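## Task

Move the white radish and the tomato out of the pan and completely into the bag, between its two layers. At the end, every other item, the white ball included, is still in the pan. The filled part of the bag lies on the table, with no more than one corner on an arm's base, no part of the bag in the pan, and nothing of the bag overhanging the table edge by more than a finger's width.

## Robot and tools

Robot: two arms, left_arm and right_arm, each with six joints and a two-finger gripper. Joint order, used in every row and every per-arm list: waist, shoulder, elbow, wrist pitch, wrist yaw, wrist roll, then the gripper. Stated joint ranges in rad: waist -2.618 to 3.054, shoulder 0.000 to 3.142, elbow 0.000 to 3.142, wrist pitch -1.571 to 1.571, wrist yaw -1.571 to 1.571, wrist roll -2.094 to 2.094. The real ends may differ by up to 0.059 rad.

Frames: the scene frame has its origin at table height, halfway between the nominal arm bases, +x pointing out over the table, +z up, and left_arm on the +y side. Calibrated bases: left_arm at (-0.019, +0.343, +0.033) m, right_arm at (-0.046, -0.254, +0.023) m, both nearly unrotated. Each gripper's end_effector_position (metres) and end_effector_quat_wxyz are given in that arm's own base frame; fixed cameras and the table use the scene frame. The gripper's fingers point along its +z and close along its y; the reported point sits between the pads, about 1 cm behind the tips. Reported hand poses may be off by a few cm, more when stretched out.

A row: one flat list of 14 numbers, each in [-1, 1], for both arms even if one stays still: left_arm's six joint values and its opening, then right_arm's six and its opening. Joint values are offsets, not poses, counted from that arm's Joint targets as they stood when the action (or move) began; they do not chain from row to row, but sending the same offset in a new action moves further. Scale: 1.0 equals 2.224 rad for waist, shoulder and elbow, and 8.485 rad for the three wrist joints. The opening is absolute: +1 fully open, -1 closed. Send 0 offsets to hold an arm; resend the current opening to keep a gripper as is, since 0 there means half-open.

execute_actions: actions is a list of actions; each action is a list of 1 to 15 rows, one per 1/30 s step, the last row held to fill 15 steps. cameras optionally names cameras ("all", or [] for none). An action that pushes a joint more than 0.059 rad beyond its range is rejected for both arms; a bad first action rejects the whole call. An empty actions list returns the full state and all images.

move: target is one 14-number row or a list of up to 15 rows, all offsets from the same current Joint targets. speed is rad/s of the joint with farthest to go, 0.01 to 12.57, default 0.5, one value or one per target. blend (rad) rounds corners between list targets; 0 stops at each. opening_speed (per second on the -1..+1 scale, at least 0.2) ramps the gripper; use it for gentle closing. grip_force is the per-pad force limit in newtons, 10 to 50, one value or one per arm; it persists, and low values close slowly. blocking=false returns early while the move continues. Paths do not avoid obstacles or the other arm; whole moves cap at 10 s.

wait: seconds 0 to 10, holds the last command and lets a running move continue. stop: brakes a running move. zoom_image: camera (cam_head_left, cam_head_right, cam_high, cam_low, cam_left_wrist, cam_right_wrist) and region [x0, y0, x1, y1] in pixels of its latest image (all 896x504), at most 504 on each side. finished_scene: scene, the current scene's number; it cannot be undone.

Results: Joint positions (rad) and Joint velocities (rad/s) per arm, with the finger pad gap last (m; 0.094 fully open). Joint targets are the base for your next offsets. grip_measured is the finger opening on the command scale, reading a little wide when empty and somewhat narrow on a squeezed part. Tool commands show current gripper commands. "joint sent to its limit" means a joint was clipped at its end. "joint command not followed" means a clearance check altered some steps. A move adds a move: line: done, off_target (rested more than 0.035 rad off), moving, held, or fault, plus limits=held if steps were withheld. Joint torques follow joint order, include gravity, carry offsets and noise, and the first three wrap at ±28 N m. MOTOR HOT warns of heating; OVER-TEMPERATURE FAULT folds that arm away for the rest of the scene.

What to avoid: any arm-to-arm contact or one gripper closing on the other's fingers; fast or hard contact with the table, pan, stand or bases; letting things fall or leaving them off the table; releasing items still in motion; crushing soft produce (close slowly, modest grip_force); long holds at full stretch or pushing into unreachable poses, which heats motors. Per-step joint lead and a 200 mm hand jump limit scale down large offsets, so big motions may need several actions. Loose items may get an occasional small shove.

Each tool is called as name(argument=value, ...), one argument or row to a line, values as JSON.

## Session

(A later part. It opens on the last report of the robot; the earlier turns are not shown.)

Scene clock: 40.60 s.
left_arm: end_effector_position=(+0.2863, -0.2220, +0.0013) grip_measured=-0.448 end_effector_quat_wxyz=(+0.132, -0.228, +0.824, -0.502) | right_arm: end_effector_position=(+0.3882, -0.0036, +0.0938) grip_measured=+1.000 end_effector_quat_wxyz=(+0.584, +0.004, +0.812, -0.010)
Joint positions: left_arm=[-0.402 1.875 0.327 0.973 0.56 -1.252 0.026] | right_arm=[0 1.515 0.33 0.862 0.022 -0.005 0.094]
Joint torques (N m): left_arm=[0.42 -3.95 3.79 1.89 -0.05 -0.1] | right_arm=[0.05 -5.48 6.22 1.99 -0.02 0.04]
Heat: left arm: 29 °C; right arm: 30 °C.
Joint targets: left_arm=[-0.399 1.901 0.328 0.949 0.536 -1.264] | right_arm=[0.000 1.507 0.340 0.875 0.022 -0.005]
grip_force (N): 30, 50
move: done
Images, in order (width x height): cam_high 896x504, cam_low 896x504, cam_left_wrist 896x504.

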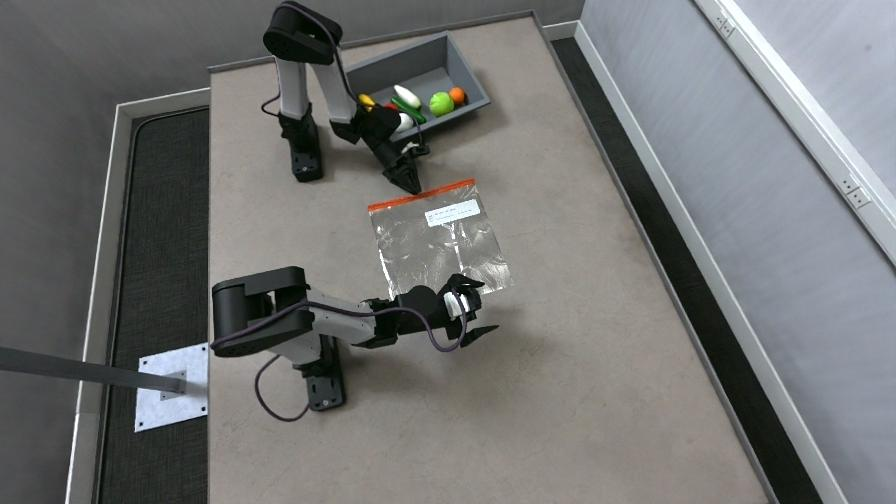

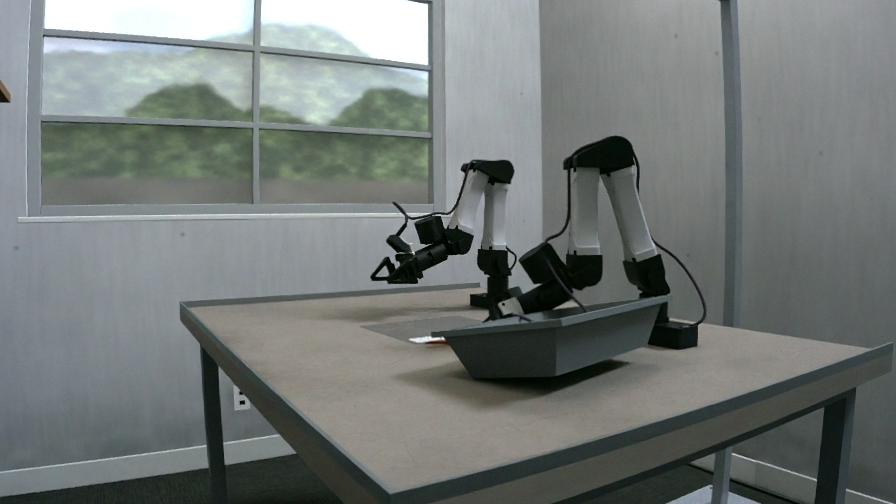

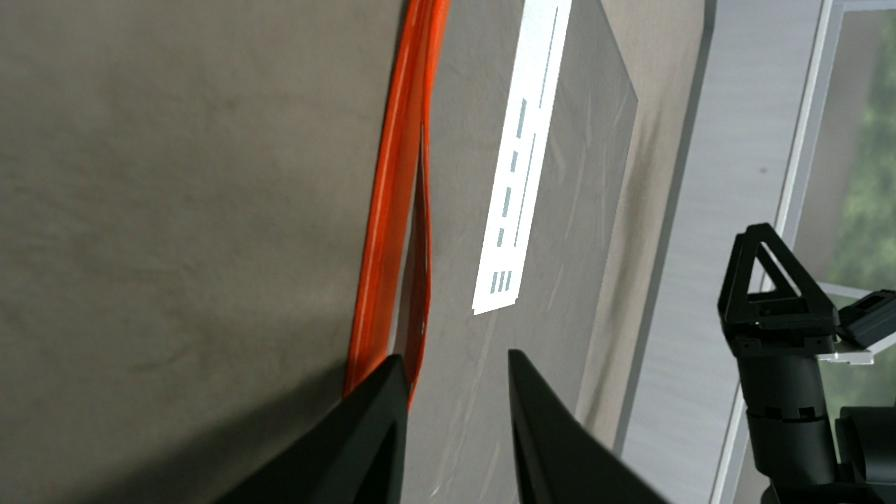

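move(
  target=[0.0459,-0.2549,-0.0346,-0.0622,0.0098,0.014,-0.45,0,0,0,0,0,0,1],
  speed=0.3,
  cameras=["cam_high","cam_low","cam_head_left"],
)

zoom_image(
  camera="cam_high",
  region=[330, 10, 510, 210],
)

Scene clock: 43.47 s.
left_arm: end_effector_position=(+0.2591, -0.1848, +0.0517) grip_measured=-0.448 end_effector_quat_wxyz=(+0.139, -0.233, +0.833, -0.483) | right_arm: end_effector_position=(+0.3882, -0.0036, +0.0938) grip_measured=+1.000 end_effector_quat_wxyz=(+0.584, +0.004, +0.812, -0.010)
Joint positions: left_arm=[-0.303 1.348 0.263 0.439 0.605 -1.158 0.026] | right_arm=[0 1.515 0.33 0.862 0.022 -0.005 0.094]
Joint torques (N m): left_arm=[0.73 -4.55 5.12 1.88 0.31 0.15] | right_arm=[0.05 -5.46 6.22 1.99 -0.02 0.04]
Heat: left arm: 30 °C; right arm: 30 °C.
Joint targets: left_arm=[-0.297 1.334 0.251 0.421 0.619 -1.146] | right_arm=[0.000 1.507 0.340 0.875 0.022 -0.005]
grip_force (N): 30, 50
move: done
Images, in order (width x height): cam_head_left 896x504, cam_high 896x504, cam_low 896x504.

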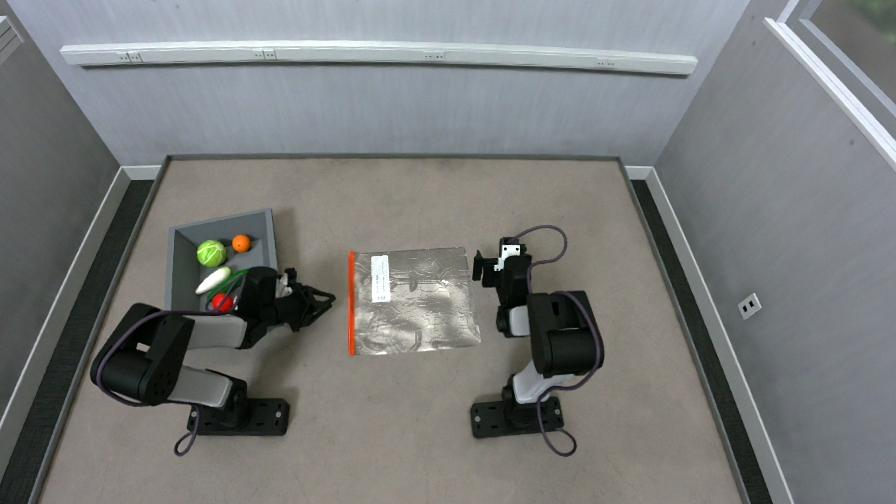

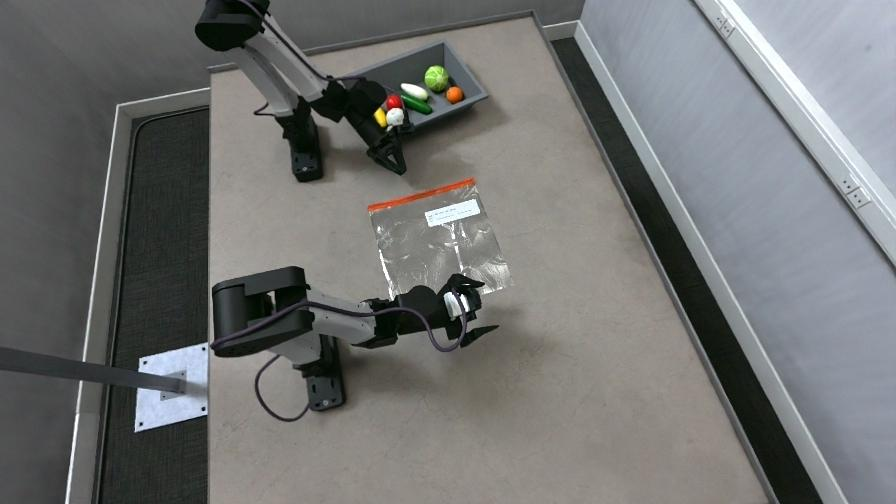

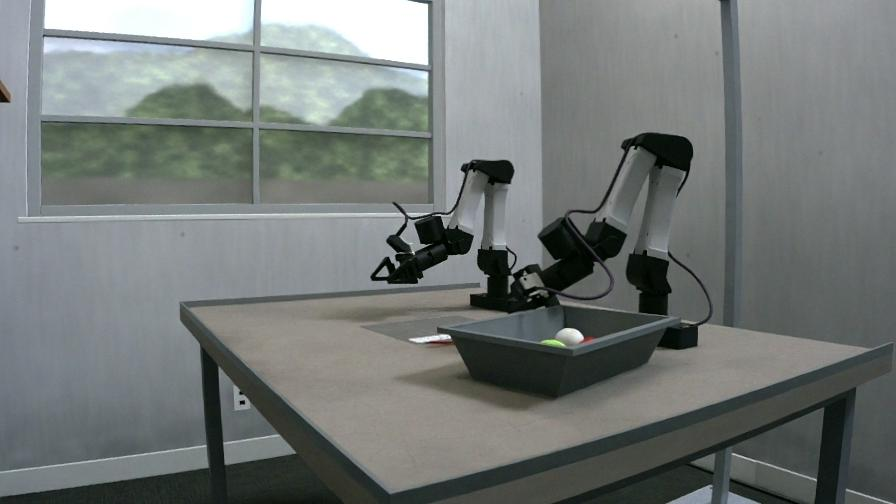

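Scaled by 2.520 from the camera's 896x504 image, which has a finer 1280x720 frame.

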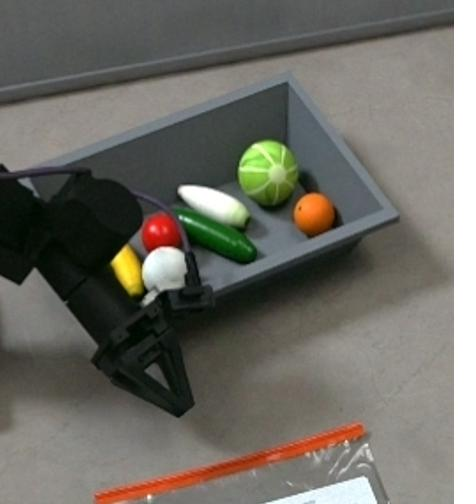

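move(
  target=[
    [-0.0917,-0.1502,0.2916,-0.1203,-0.0376,0.0643,0.2,0,0,0,0,0,0,1],
    [0.116,0.2536,0.6709,-0.1963,-0.073,0.1005,0.2,0,0,0,0,0,0,1],
  ],
  speed=0.8,
  blend=[0.1,0],
  cameras=["cam_left_wrist","cam_head_left"],
)

Scene clock: 47.20 s.
left_arm: end_effector_position=(+0.3963, -0.0173, +0.1388) grip_measured=+0.198 end_effector_quat_wxyz=(+0.084, -0.133, +0.987, -0.023) | right_arm: end_effector_position=(+0.3882, -0.0036, +0.0938) grip_measured=+1.000 end_effector_quat_wxyz=(+0.584, +0.004, +0.812, -0.010)
Joint positions: left_arm=[-0.036 1.888 1.722 -1.231 0.016 -0.306 0.056] | right_arm=[0 1.515 0.33 0.862 0.022 -0.005 0.094]
Joint torques (N m): left_arm=[0.05 -8.39 9.43 0.68 -0.15 0.06] | right_arm=[0.03 -5.49 6.22 1.99 -0.02 0.04]
Heat: left arm: 30 °C; right arm: 30 °C.
Joint targets: left_arm=[-0.038 1.898 1.743 -1.244 0.000 -0.293] | right_arm=[0.000 1.507 0.340 0.875 0.022 -0.005]
grip_force (N): 30, 50
move: done
Images, in order (width x height): cam_head_left 896x504, cam_left_wrist 896x504.

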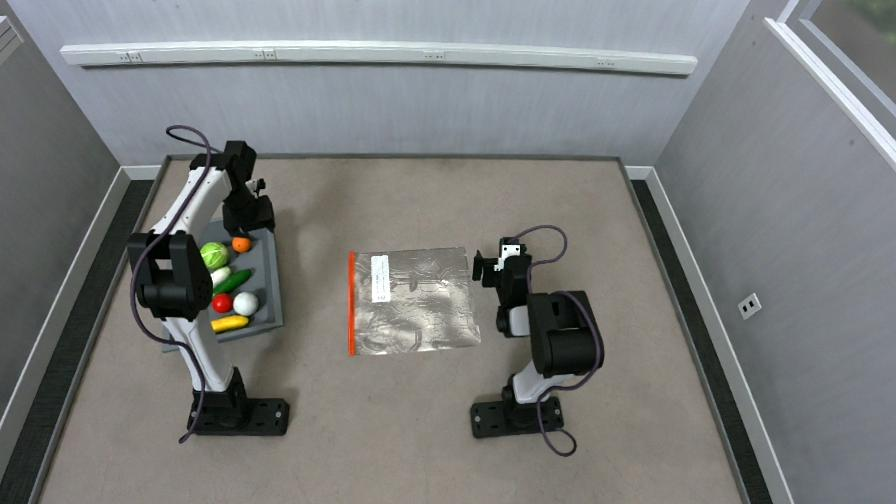

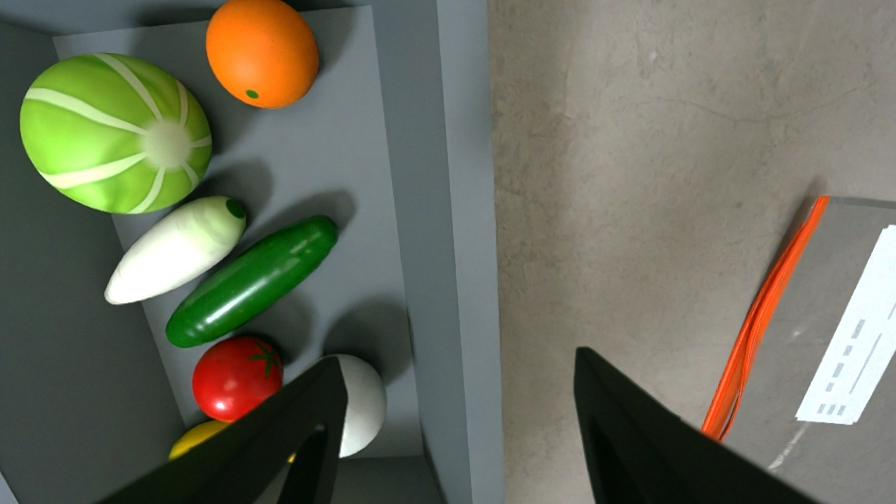

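move(
  target=[
    [-0.0054,0,0,0,0,0,0.15,0,0,0,0,0,0,1],
    [-0.0054,0.0256,-0.1992,0.0593,0,0,0.15,0,0,0,0,0,0,1],
  ],
  speed=0.4,
  cameras=["cam_left_wrist"],
)

Scene clock: 50.40 s.
left_arm: end_effector_position=(+0.3946, -0.0201, +0.0199) grip_measured=+0.152 end_effector_quat_wxyz=(+0.091, -0.129, +0.987, -0.024) | right_arm: end_effector_position=(+0.3882, -0.0036, +0.0938) grip_measured=+1.000 end_effector_quat_wxyz=(+0.584, +0.004, +0.812, -0.010)
Joint positions: left_arm=[-0.044 1.94 1.309 -0.751 0.015 -0.305 0.054] | right_arm=[0 1.515 0.33 0.862 0.022 -0.005 0.094]
Joint torques (N m): left_arm=[-0.28 -8.12 6.02 0.95 -0.15 0.08] | right_arm=[0.03 -5.49 6.2 1.99 -0.02 0.04]
Heat: left arm: 30 °C; right arm: 30 °C.
Joint targets: left_arm=[-0.051 1.956 1.300 -0.741 0.000 -0.293] | right_arm=[0.000 1.507 0.340 0.875 0.022 -0.005]
grip_force (N): 30, 50
move: done
Images, in order (width x height): cam_left_wrist 896x504.

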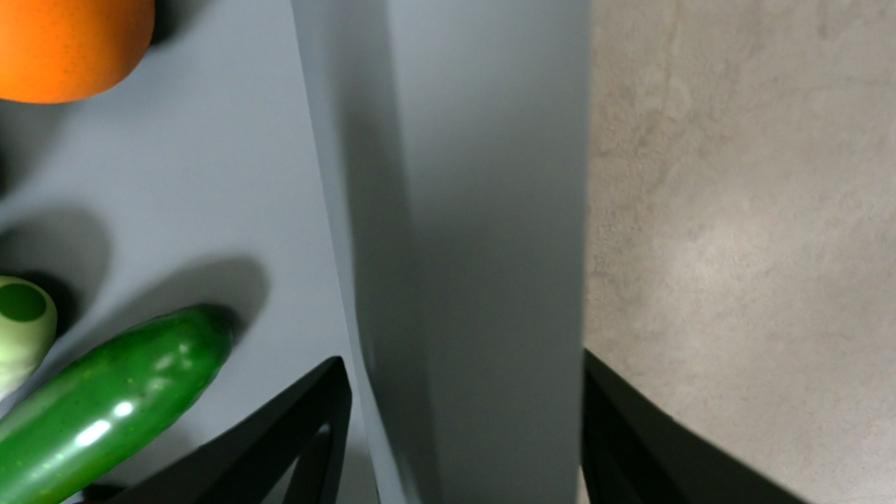

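move(
  target=[
    [0,0,0,0,0,0,-0.6,0,0,0,0,0,0,1],
    [0.105,0,0,0,0,0.0275,-0.6,0,0,0,0,0,0,1],
  ],
  speed=0.13,
  opening_speed=0.8,
  cameras=["cam_left_wrist","cam_head_left"],
)

Scene clock: 54.50 s.
left_arm: end_effector_position=(+0.3893, +0.0689, +0.0200) grip_measured=-0.320 end_effector_quat_wxyz=(+0.094, -0.121, +0.988, +0.020) | right_arm: end_effector_position=(+0.3882, -0.0036, +0.0938) grip_measured=+1.000 end_effector_quat_wxyz=(+0.584, +0.004, +0.812, -0.010)
Joint positions: left_arm=[0.161 1.94 1.309 -0.749 -0.032 -0.08 0.032] | right_arm=[0 1.515 0.33 0.862 0.022 -0.005 0.094]
Joint torques (N m): left_arm=[1.88 -8.14 6.04 0.95 0.3 0.14] | right_arm=[0.02 -5.49 6.2 2 -0.02 0.04]
Heat: left arm: 30 °C; right arm: 31 °C.
Joint targets: left_arm=[0.183 1.956 1.300 -0.741 0.000 -0.060] | right_arm=[0.000 1.507 0.340 0.875 0.022 -0.005]
grip_force (N): 30, 50
move: done
Images, in order (width x height): cam_head_left 896x504, cam_left_wrist 896x504.

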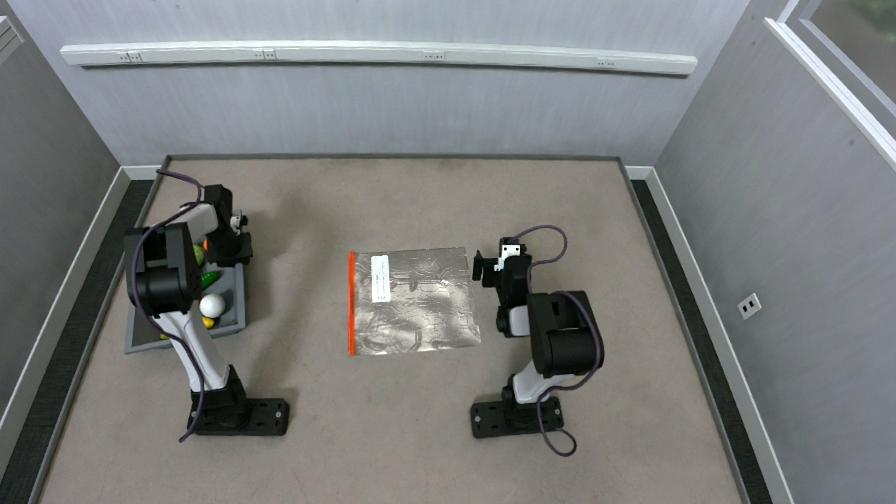

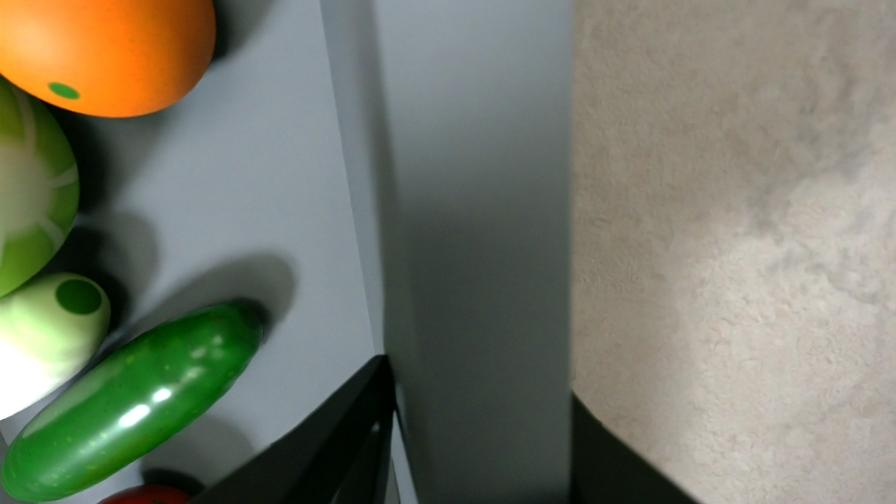

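move(
  target=[
    [0,0,0,0,0,0,0.2,0,0,0,0,0,0,1],
    [0,-0.0256,0.1992,-0.0593,0,0,0.2,0,0,0,0,0,0,1],
    [-0.3071,-0.4299,-0.1799,0.0166,0.0354,-0.0636,-0.4,0,0,0,0,0,0,1],
    [-0.2158,-0.2797,-0.4717,0.1369,0.073,-0.128,-0.4,0,0,0,0,0,0,1],
  ],
  speed=[0.6,0.6,0.8,0.8],
  blend=[0,0.1,0.1,0],
  opening_speed=1.0,
  cameras=["cam_left_wrist","cam_head_left","cam_low"],
)

Scene clock: 62.83 s.
left_arm: end_effector_position=(+0.2561, -0.1838, +0.0523) grip_measured=-0.398 end_effector_quat_wxyz=(+0.143, -0.224, +0.836, -0.479) | right_arm: end_effector_position=(+0.3882, -0.0036, +0.0938) grip_measured=+1.000 end_effector_quat_wxyz=(+0.584, +0.004, +0.812, -0.010)
Joint positions: left_arm=[-0.303 1.325 0.259 0.414 0.604 -1.133 0.028] | right_arm=[0 1.515 0.33 0.862 0.022 -0.005 0.094]
Joint torques (N m): left_arm=[0.7 -2.73 5.61 2.11 0.33 -0.09] | right_arm=[0.03 -5.49 6.2 1.99 -0.02 0.04]
Heat: left arm: 30 °C; right arm: 31 °C.
Joint targets: left_arm=[-0.297 1.333 0.251 0.420 0.620 -1.146] | right_arm=[0.000 1.507 0.340 0.875 0.022 -0.005]
grip_force (N): 30, 50
move: done; blend cut to 0 rad at target 3
Images, in order (width x height): cam_head_left 896x504, cam_low 896x504, cam_left_wrist 896x504.

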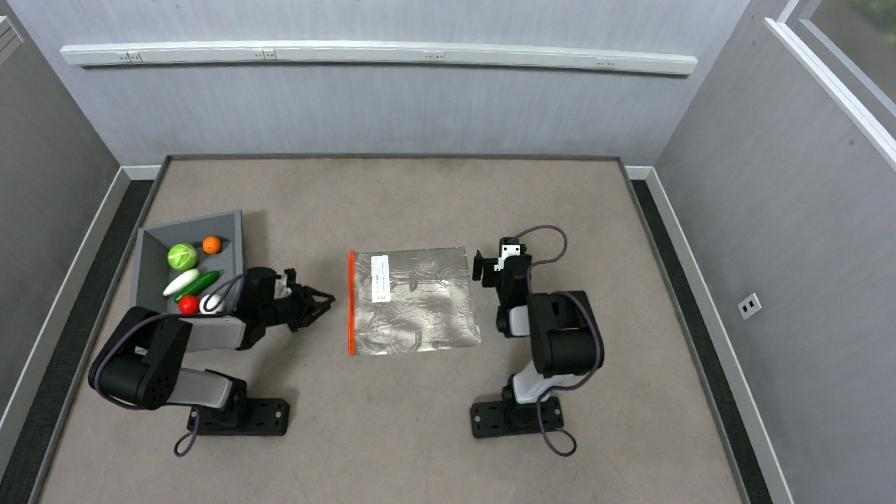

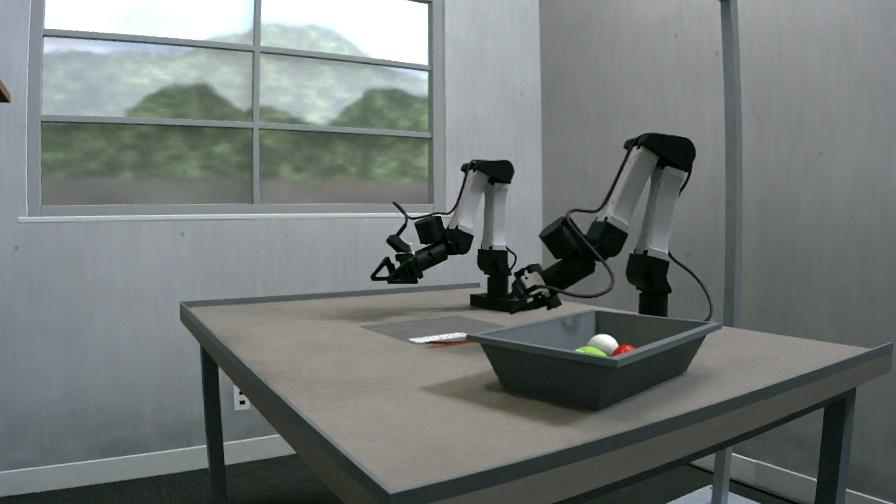

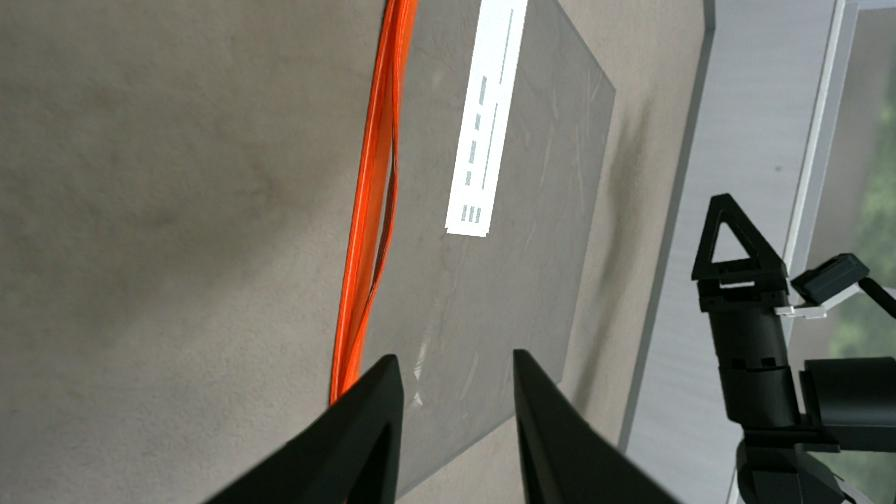

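move(
  target=[-0.0459,0.2552,0.0346,0.0622,-0.0098,-0.0139,-0.45,0,0,0,0,0,0,1],
  speed=0.4,
  cameras=["cam_left_wrist","cam_low"],
)

zoom_image(
  camera="cam_left_wrist",
  region=[300, 180, 580, 460],
)

Scene clock: 65.23 s.
left_arm: end_effector_position=(+0.2821, -0.2165, -0.0085) grip_measured=-0.449 end_effector_quat_wxyz=(+0.121, -0.241, +0.829, -0.489) | right_arm: end_effector_position=(+0.3882, -0.0036, +0.0938) grip_measured=+1.000 end_effector_quat_wxyz=(+0.584, +0.004, +0.812, -0.010)
Joint positions: left_arm=[-0.393 1.885 0.319 0.947 0.558 -1.251 0.026] | right_arm=[0 1.515 0.33 0.862 0.022 -0.005 0.094]
Joint torques (N m): left_arm=[-0.35 -4.7 4.31 2.14 -0.05 -0.11] | right_arm=[0.03 -5.49 6.22 1.99 -0.02 0.04]
Heat: left arm: 30 °C; right arm: 31 °C.
Joint targets: left_arm=[-0.399 1.901 0.328 0.948 0.536 -1.264] | right_arm=[0.000 1.507 0.340 0.875 0.022 -0.005]
grip_force (N): 30, 50
move: done
Images, in order (width x height): cam_low 896x504, cam_left_wrist 896x504.

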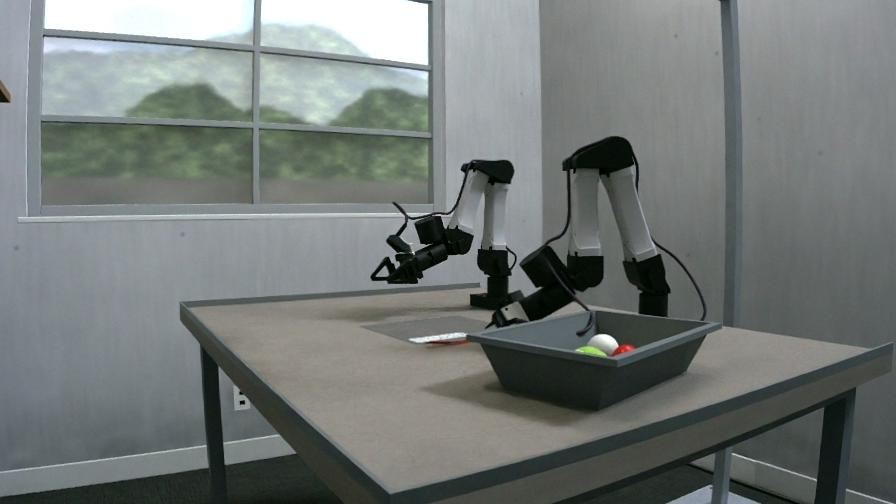

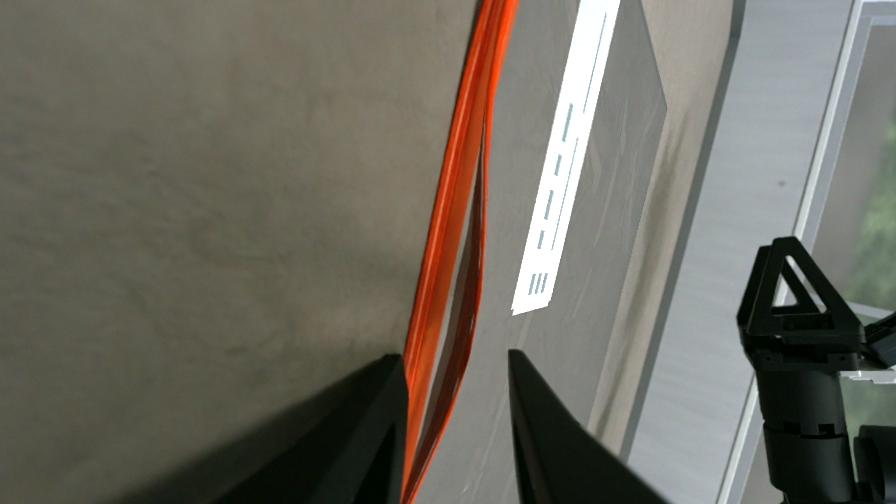

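Scaled by 1.800 from the camera's 896x504 image, which has a finer 1280x720 frame.

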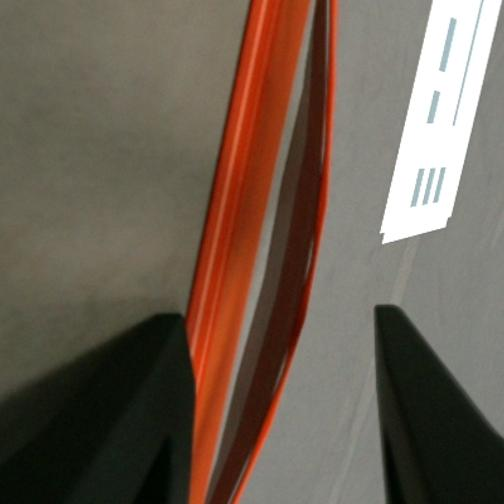

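move(
  target=[-0.0193,-0.0067,0.0103,-0.0026,-0.0042,0,-0.45,0,0,0,0,0,0,1],
  speed=0.2,
  cameras=["cam_left_wrist"],
)

zoom_image(
  camera="cam_left_wrist",
  region=[300, 180, 580, 460],
)

Scene clock: 75.00 s.
left_arm: end_effector_position=(+0.2835, -0.2270, -0.0067) grip_measured=-0.449 end_effector_quat_wxyz=(+0.129, -0.230, +0.833, -0.487) | right_arm: end_effector_position=(+0.3882, -0.0036, +0.0938) grip_measured=+1.000 end_effector_quat_wxyz=(+0.584, +0.004, +0.812, -0.010)
Joint positions: left_arm=[-0.435 1.885 0.338 0.943 0.518 -1.251 0.026] | right_arm=[0 1.515 0.33 0.862 0.022 -0.005 0.094]
Joint torques (N m): left_arm=[-0.29 -5.93 4.85 1.96 0.01 -0.11] | right_arm=[0.03 -5.48 6.23 1.99 -0.02 0.04]
Heat: left arm: 32 °C; right arm: 32 °C.
Joint targets: left_arm=[-0.442 1.886 0.351 0.926 0.501 -1.264] | right_arm=[0.000 1.507 0.340 0.875 0.022 -0.005]
grip_force (N): 30, 50
move: done
Images, in order (width x height): cam_left_wrist 896x504.

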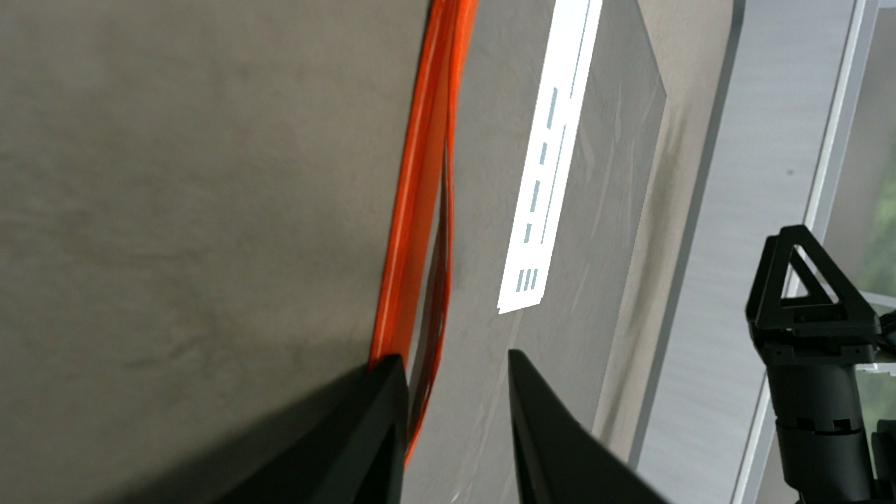

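Scaled by 1.800 from the camera's 896x504 image, which has a finer 1280x720 frame.

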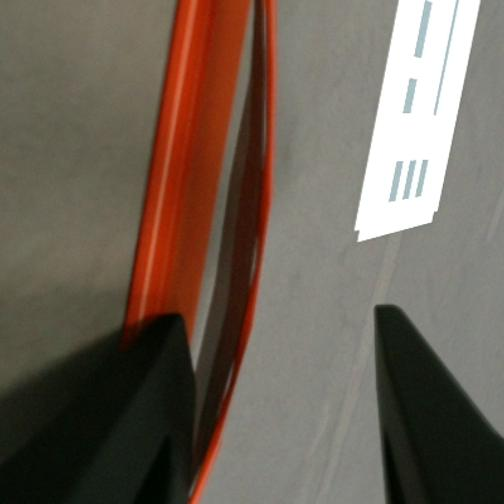

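move(
  target=[-0.0306,0.0117,0.0256,-0.0018,-0.0061,0,-0.45,0,0,0,0,0,0,1],
  speed=0.1,
  cameras=["cam_left_wrist"],
)

zoom_image(
  camera="cam_left_wrist",
  region=[300, 180, 580, 460],
)

Scene clock: 76.93 s.
left_arm: end_effector_position=(+0.2895, -0.2488, -0.0014) grip_measured=-0.449 end_effector_quat_wxyz=(+0.141, -0.209, +0.836, -0.487) | right_arm: end_effector_position=(+0.3882, -0.0036, +0.0938) grip_measured=+1.000 end_effector_quat_wxyz=(+0.584, +0.004, +0.812, -0.010)
Joint positions: left_arm=[-0.504 1.896 0.394 0.927 0.466 -1.251 0.026] | right_arm=[0 1.515 0.33 0.862 0.022 -0.005 0.094]
Joint torques (N m): left_arm=[-0.29 -5.19 5.27 1.97 -0.03 -0.1] | right_arm=[0.03 -5.48 6.23 1.99 -0.01 0.04]
Heat: left arm: 32 °C; right arm: 32 °C.
Joint targets: left_arm=[-0.510 1.912 0.408 0.911 0.449 -1.264] | right_arm=[0.000 1.507 0.340 0.875 0.022 -0.005]
grip_force (N): 30, 50
move: done
Images, in order (width x height): cam_left_wrist 896x504.

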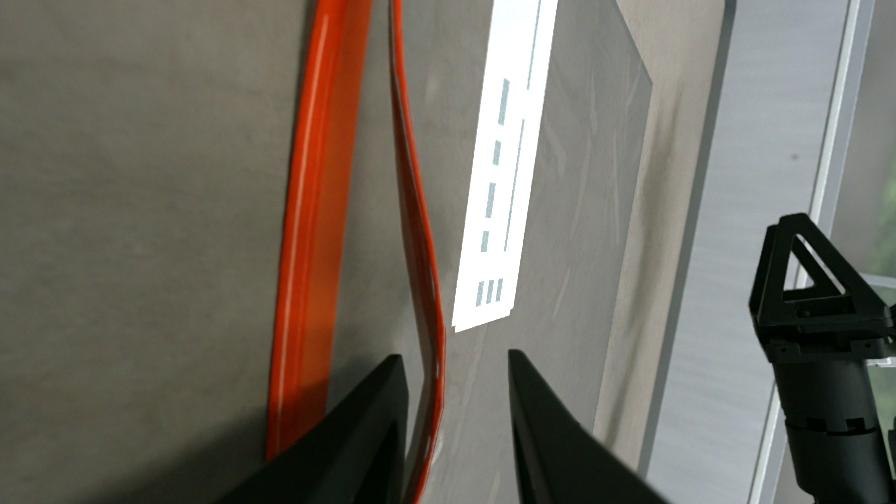

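Scaled by 1.800 from the camera's 896x504 image, which has a finer 1280x720 frame.

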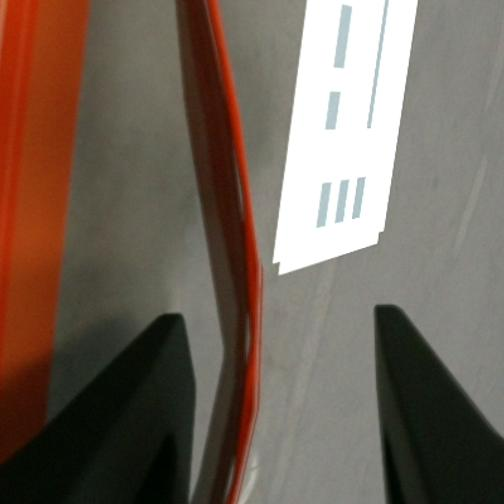

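move(
  target=[-0.0153,0.0027,0.0135,-0.0009,-0.0032,0,-0.45,0,0,0,0,0,0,1],
  speed=0.1,
  cameras=["cam_left_wrist"],
)

zoom_image(
  camera="cam_left_wrist",
  region=[300, 180, 580, 460],
)

Scene clock: 78.13 s.
left_arm: end_effector_position=(+0.2924, -0.2604, +0.0020) grip_measured=-0.449 end_effector_quat_wxyz=(+0.148, -0.199, +0.837, -0.488) | right_arm: end_effector_position=(+0.3882, -0.0036, +0.0938) grip_measured=+1.000 end_effector_quat_wxyz=(+0.584, +0.004, +0.812, -0.010)
Joint positions: left_arm=[-0.538 1.902 0.423 0.92 0.439 -1.251 0.026] | right_arm=[0 1.515 0.33 0.862 0.022 -0.005 0.094]
Joint torques (N m): left_arm=[-0.28 -5.37 5.52 2.03 -0.04 -0.1] | right_arm=[0.03 -5.49 6.22 2 -0.02 0.04]
Heat: left arm: 32 °C; right arm: 32 °C.
Joint targets: left_arm=[-0.544 1.918 0.438 0.903 0.422 -1.264] | right_arm=[0.000 1.507 0.340 0.875 0.022 -0.005]
grip_force (N): 30, 50
move: done
Images, in order (width x height): cam_left_wrist 896x504.

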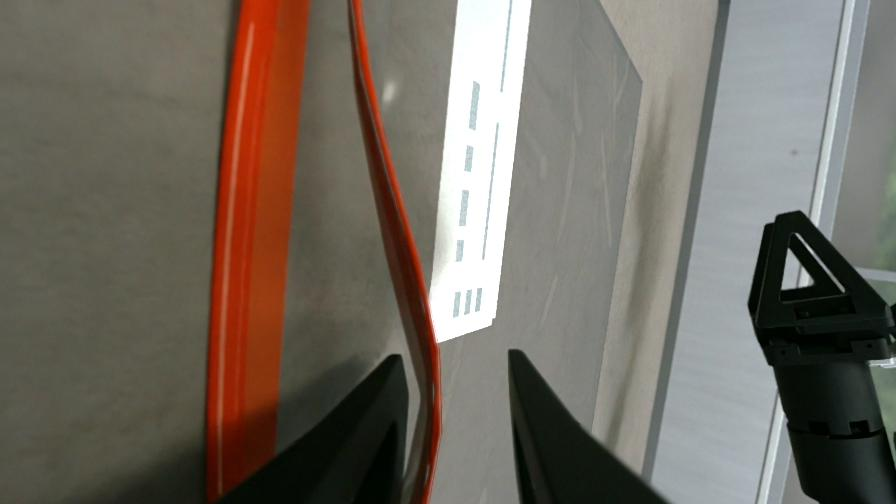

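Scaled by 1.800 from the camera's 896x504 image, which has a finer 1280x720 frame.

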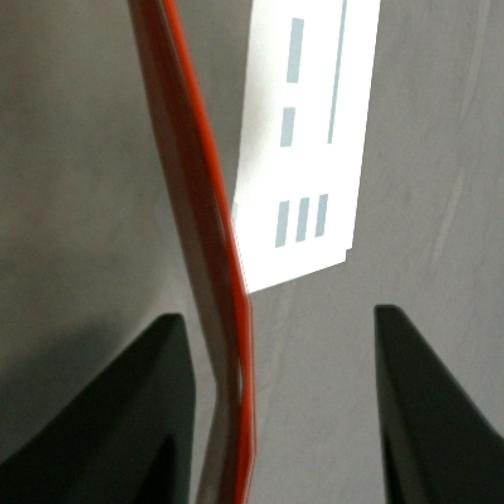

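move(
  target=[0,0,0,0,0,0,-1,0,0,0,0,0,0,1],
  opening_speed=0.6,
  cameras=["cam_left_wrist","cam_high"],
)

zoom_image(
  camera="cam_left_wrist",
  region=[300, 180, 580, 460],
)

Scene clock: 80.10 s.
left_arm: end_effector_position=(+0.2924, -0.2603, +0.0019) grip_measured=-0.975 end_effector_quat_wxyz=(+0.148, -0.200, +0.837, -0.488) | right_arm: end_effector_position=(+0.3882, -0.0036, +0.0938) grip_measured=+1.000 end_effector_quat_wxyz=(+0.584, +0.004, +0.812, -0.010)
Joint positions: left_arm=[-0.538 1.902 0.423 0.919 0.438 -1.251 0.001] | right_arm=[0 1.515 0.33 0.862 0.022 -0.005 0.094]
Joint torques (N m): left_arm=[-0.27 -5.34 5.52 2.02 -0.05 -0.11] | right_arm=[0.05 -5.49 6.22 1.99 -0.02 0.04]
Heat: left arm: 32 °C; right arm: 32 °C.
Joint targets: left_arm=[-0.544 1.918 0.438 0.903 0.422 -1.263] | right_arm=[0.000 1.507 0.340 0.875 0.022 -0.005]
grip_force (N): 30, 50
move: done
Images, in order (width x height): cam_high 896x504, cam_left_wrist 896x504.

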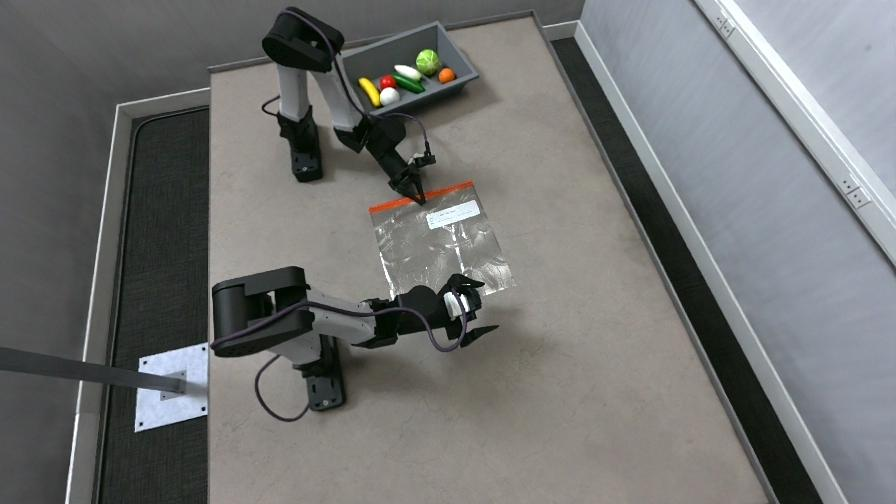

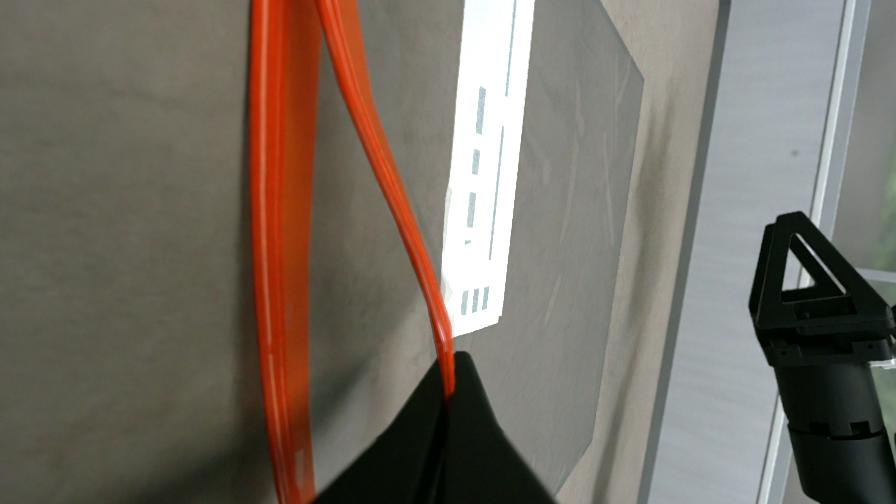

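Scaled by 1.800 from the camera's 896x504 image, which has a finer 1280x720 frame.

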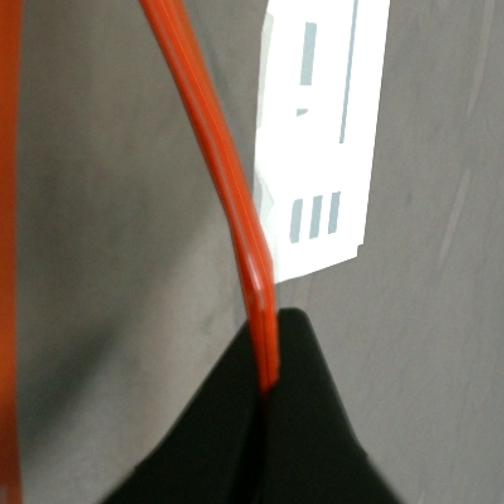

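move(
  target=[0.0013,-0.2059,0.0594,-0.0694,0.0,0,-1,0,0,0,0,0,0,1],
  speed=0.2,
  cameras=["cam_left_wrist","cam_high","cam_head_left","cam_low"],
)

zoom_image(
  camera="cam_high",
  region=[340, 130, 530, 320],
)

Scene clock: 84.90 s.
left_arm: end_effector_position=(+0.2902, -0.2589, +0.0857) grip_measured=-0.975 end_effector_quat_wxyz=(+0.136, -0.206, +0.844, -0.476) | right_arm: end_effector_position=(+0.3882, -0.0036, +0.0938) grip_measured=+1.000 end_effector_quat_wxyz=(+0.584, +0.004, +0.812, -0.010)
Joint positions: left_arm=[-0.538 1.478 0.55 0.33 0.438 -1.251 0.001] | right_arm=[0 1.515 0.33 0.862 0.022 -0.005 0.094]
Joint torques (N m): left_arm=[-0.06 -6.76 9.03 2.01 -0.04 -0.1] | right_arm=[0.03 -5.49 6.2 1.99 -0.02 0.04]
Heat: left arm: 32 °C; right arm: 32 °C.
Joint targets: left_arm=[-0.541 1.460 0.570 0.314 0.422 -1.263] | right_arm=[0.000 1.507 0.340 0.875 0.022 -0.005]
grip_force (N): 30, 50
move: done
Images, in order (width x height): cam_head_left 896x504, cam_high 896x504, cam_low 896x504, cam_left_wrist 896x504.

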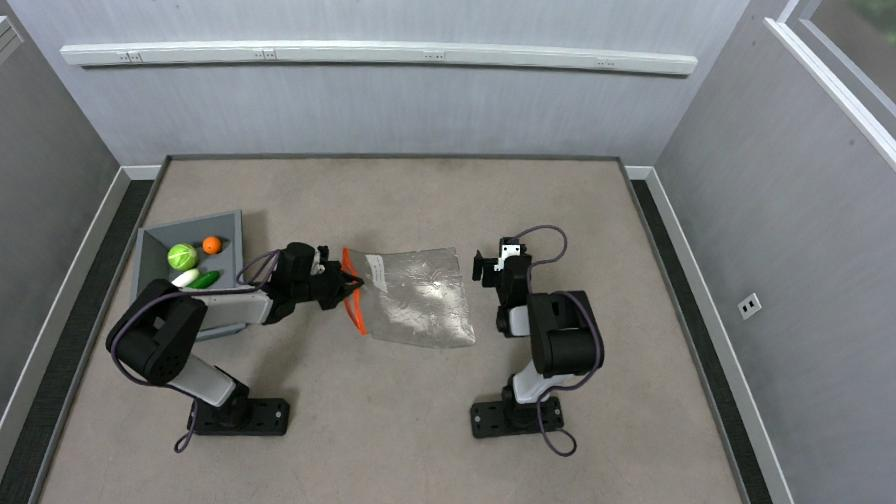

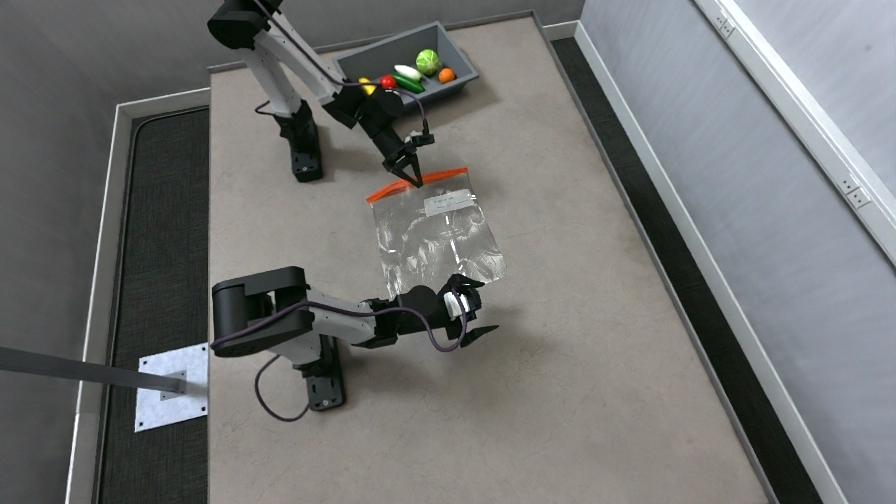

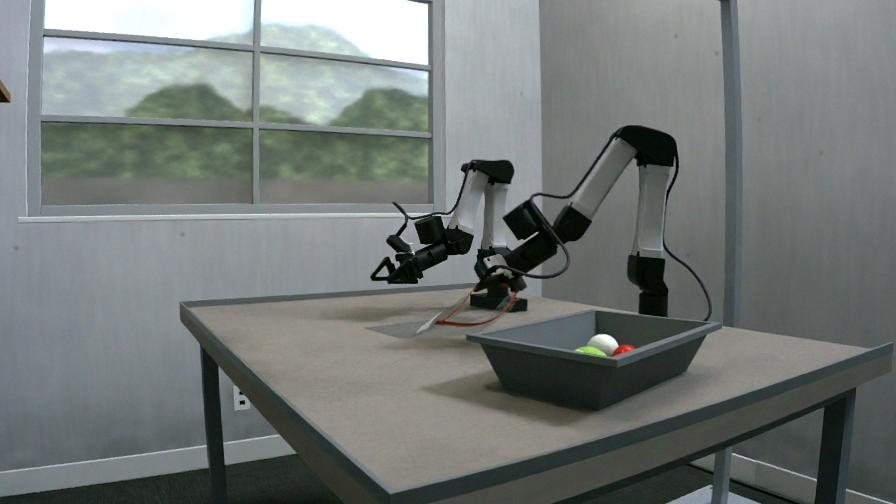

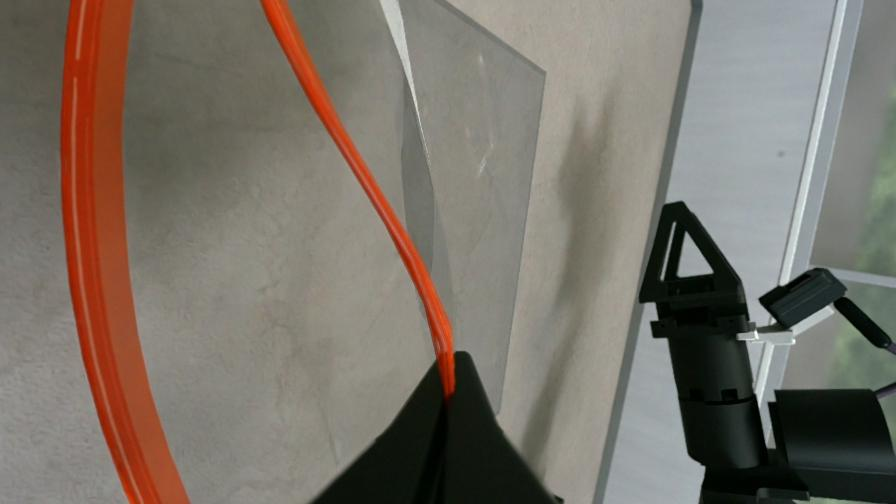

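Scaled by 2.653 from the camera's 896x504 image, which has a finer 1280x720 frame.

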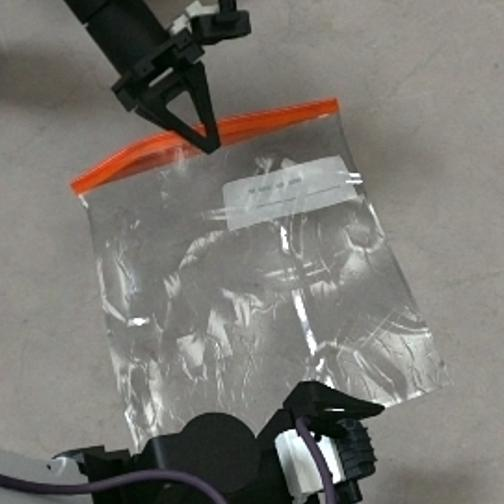

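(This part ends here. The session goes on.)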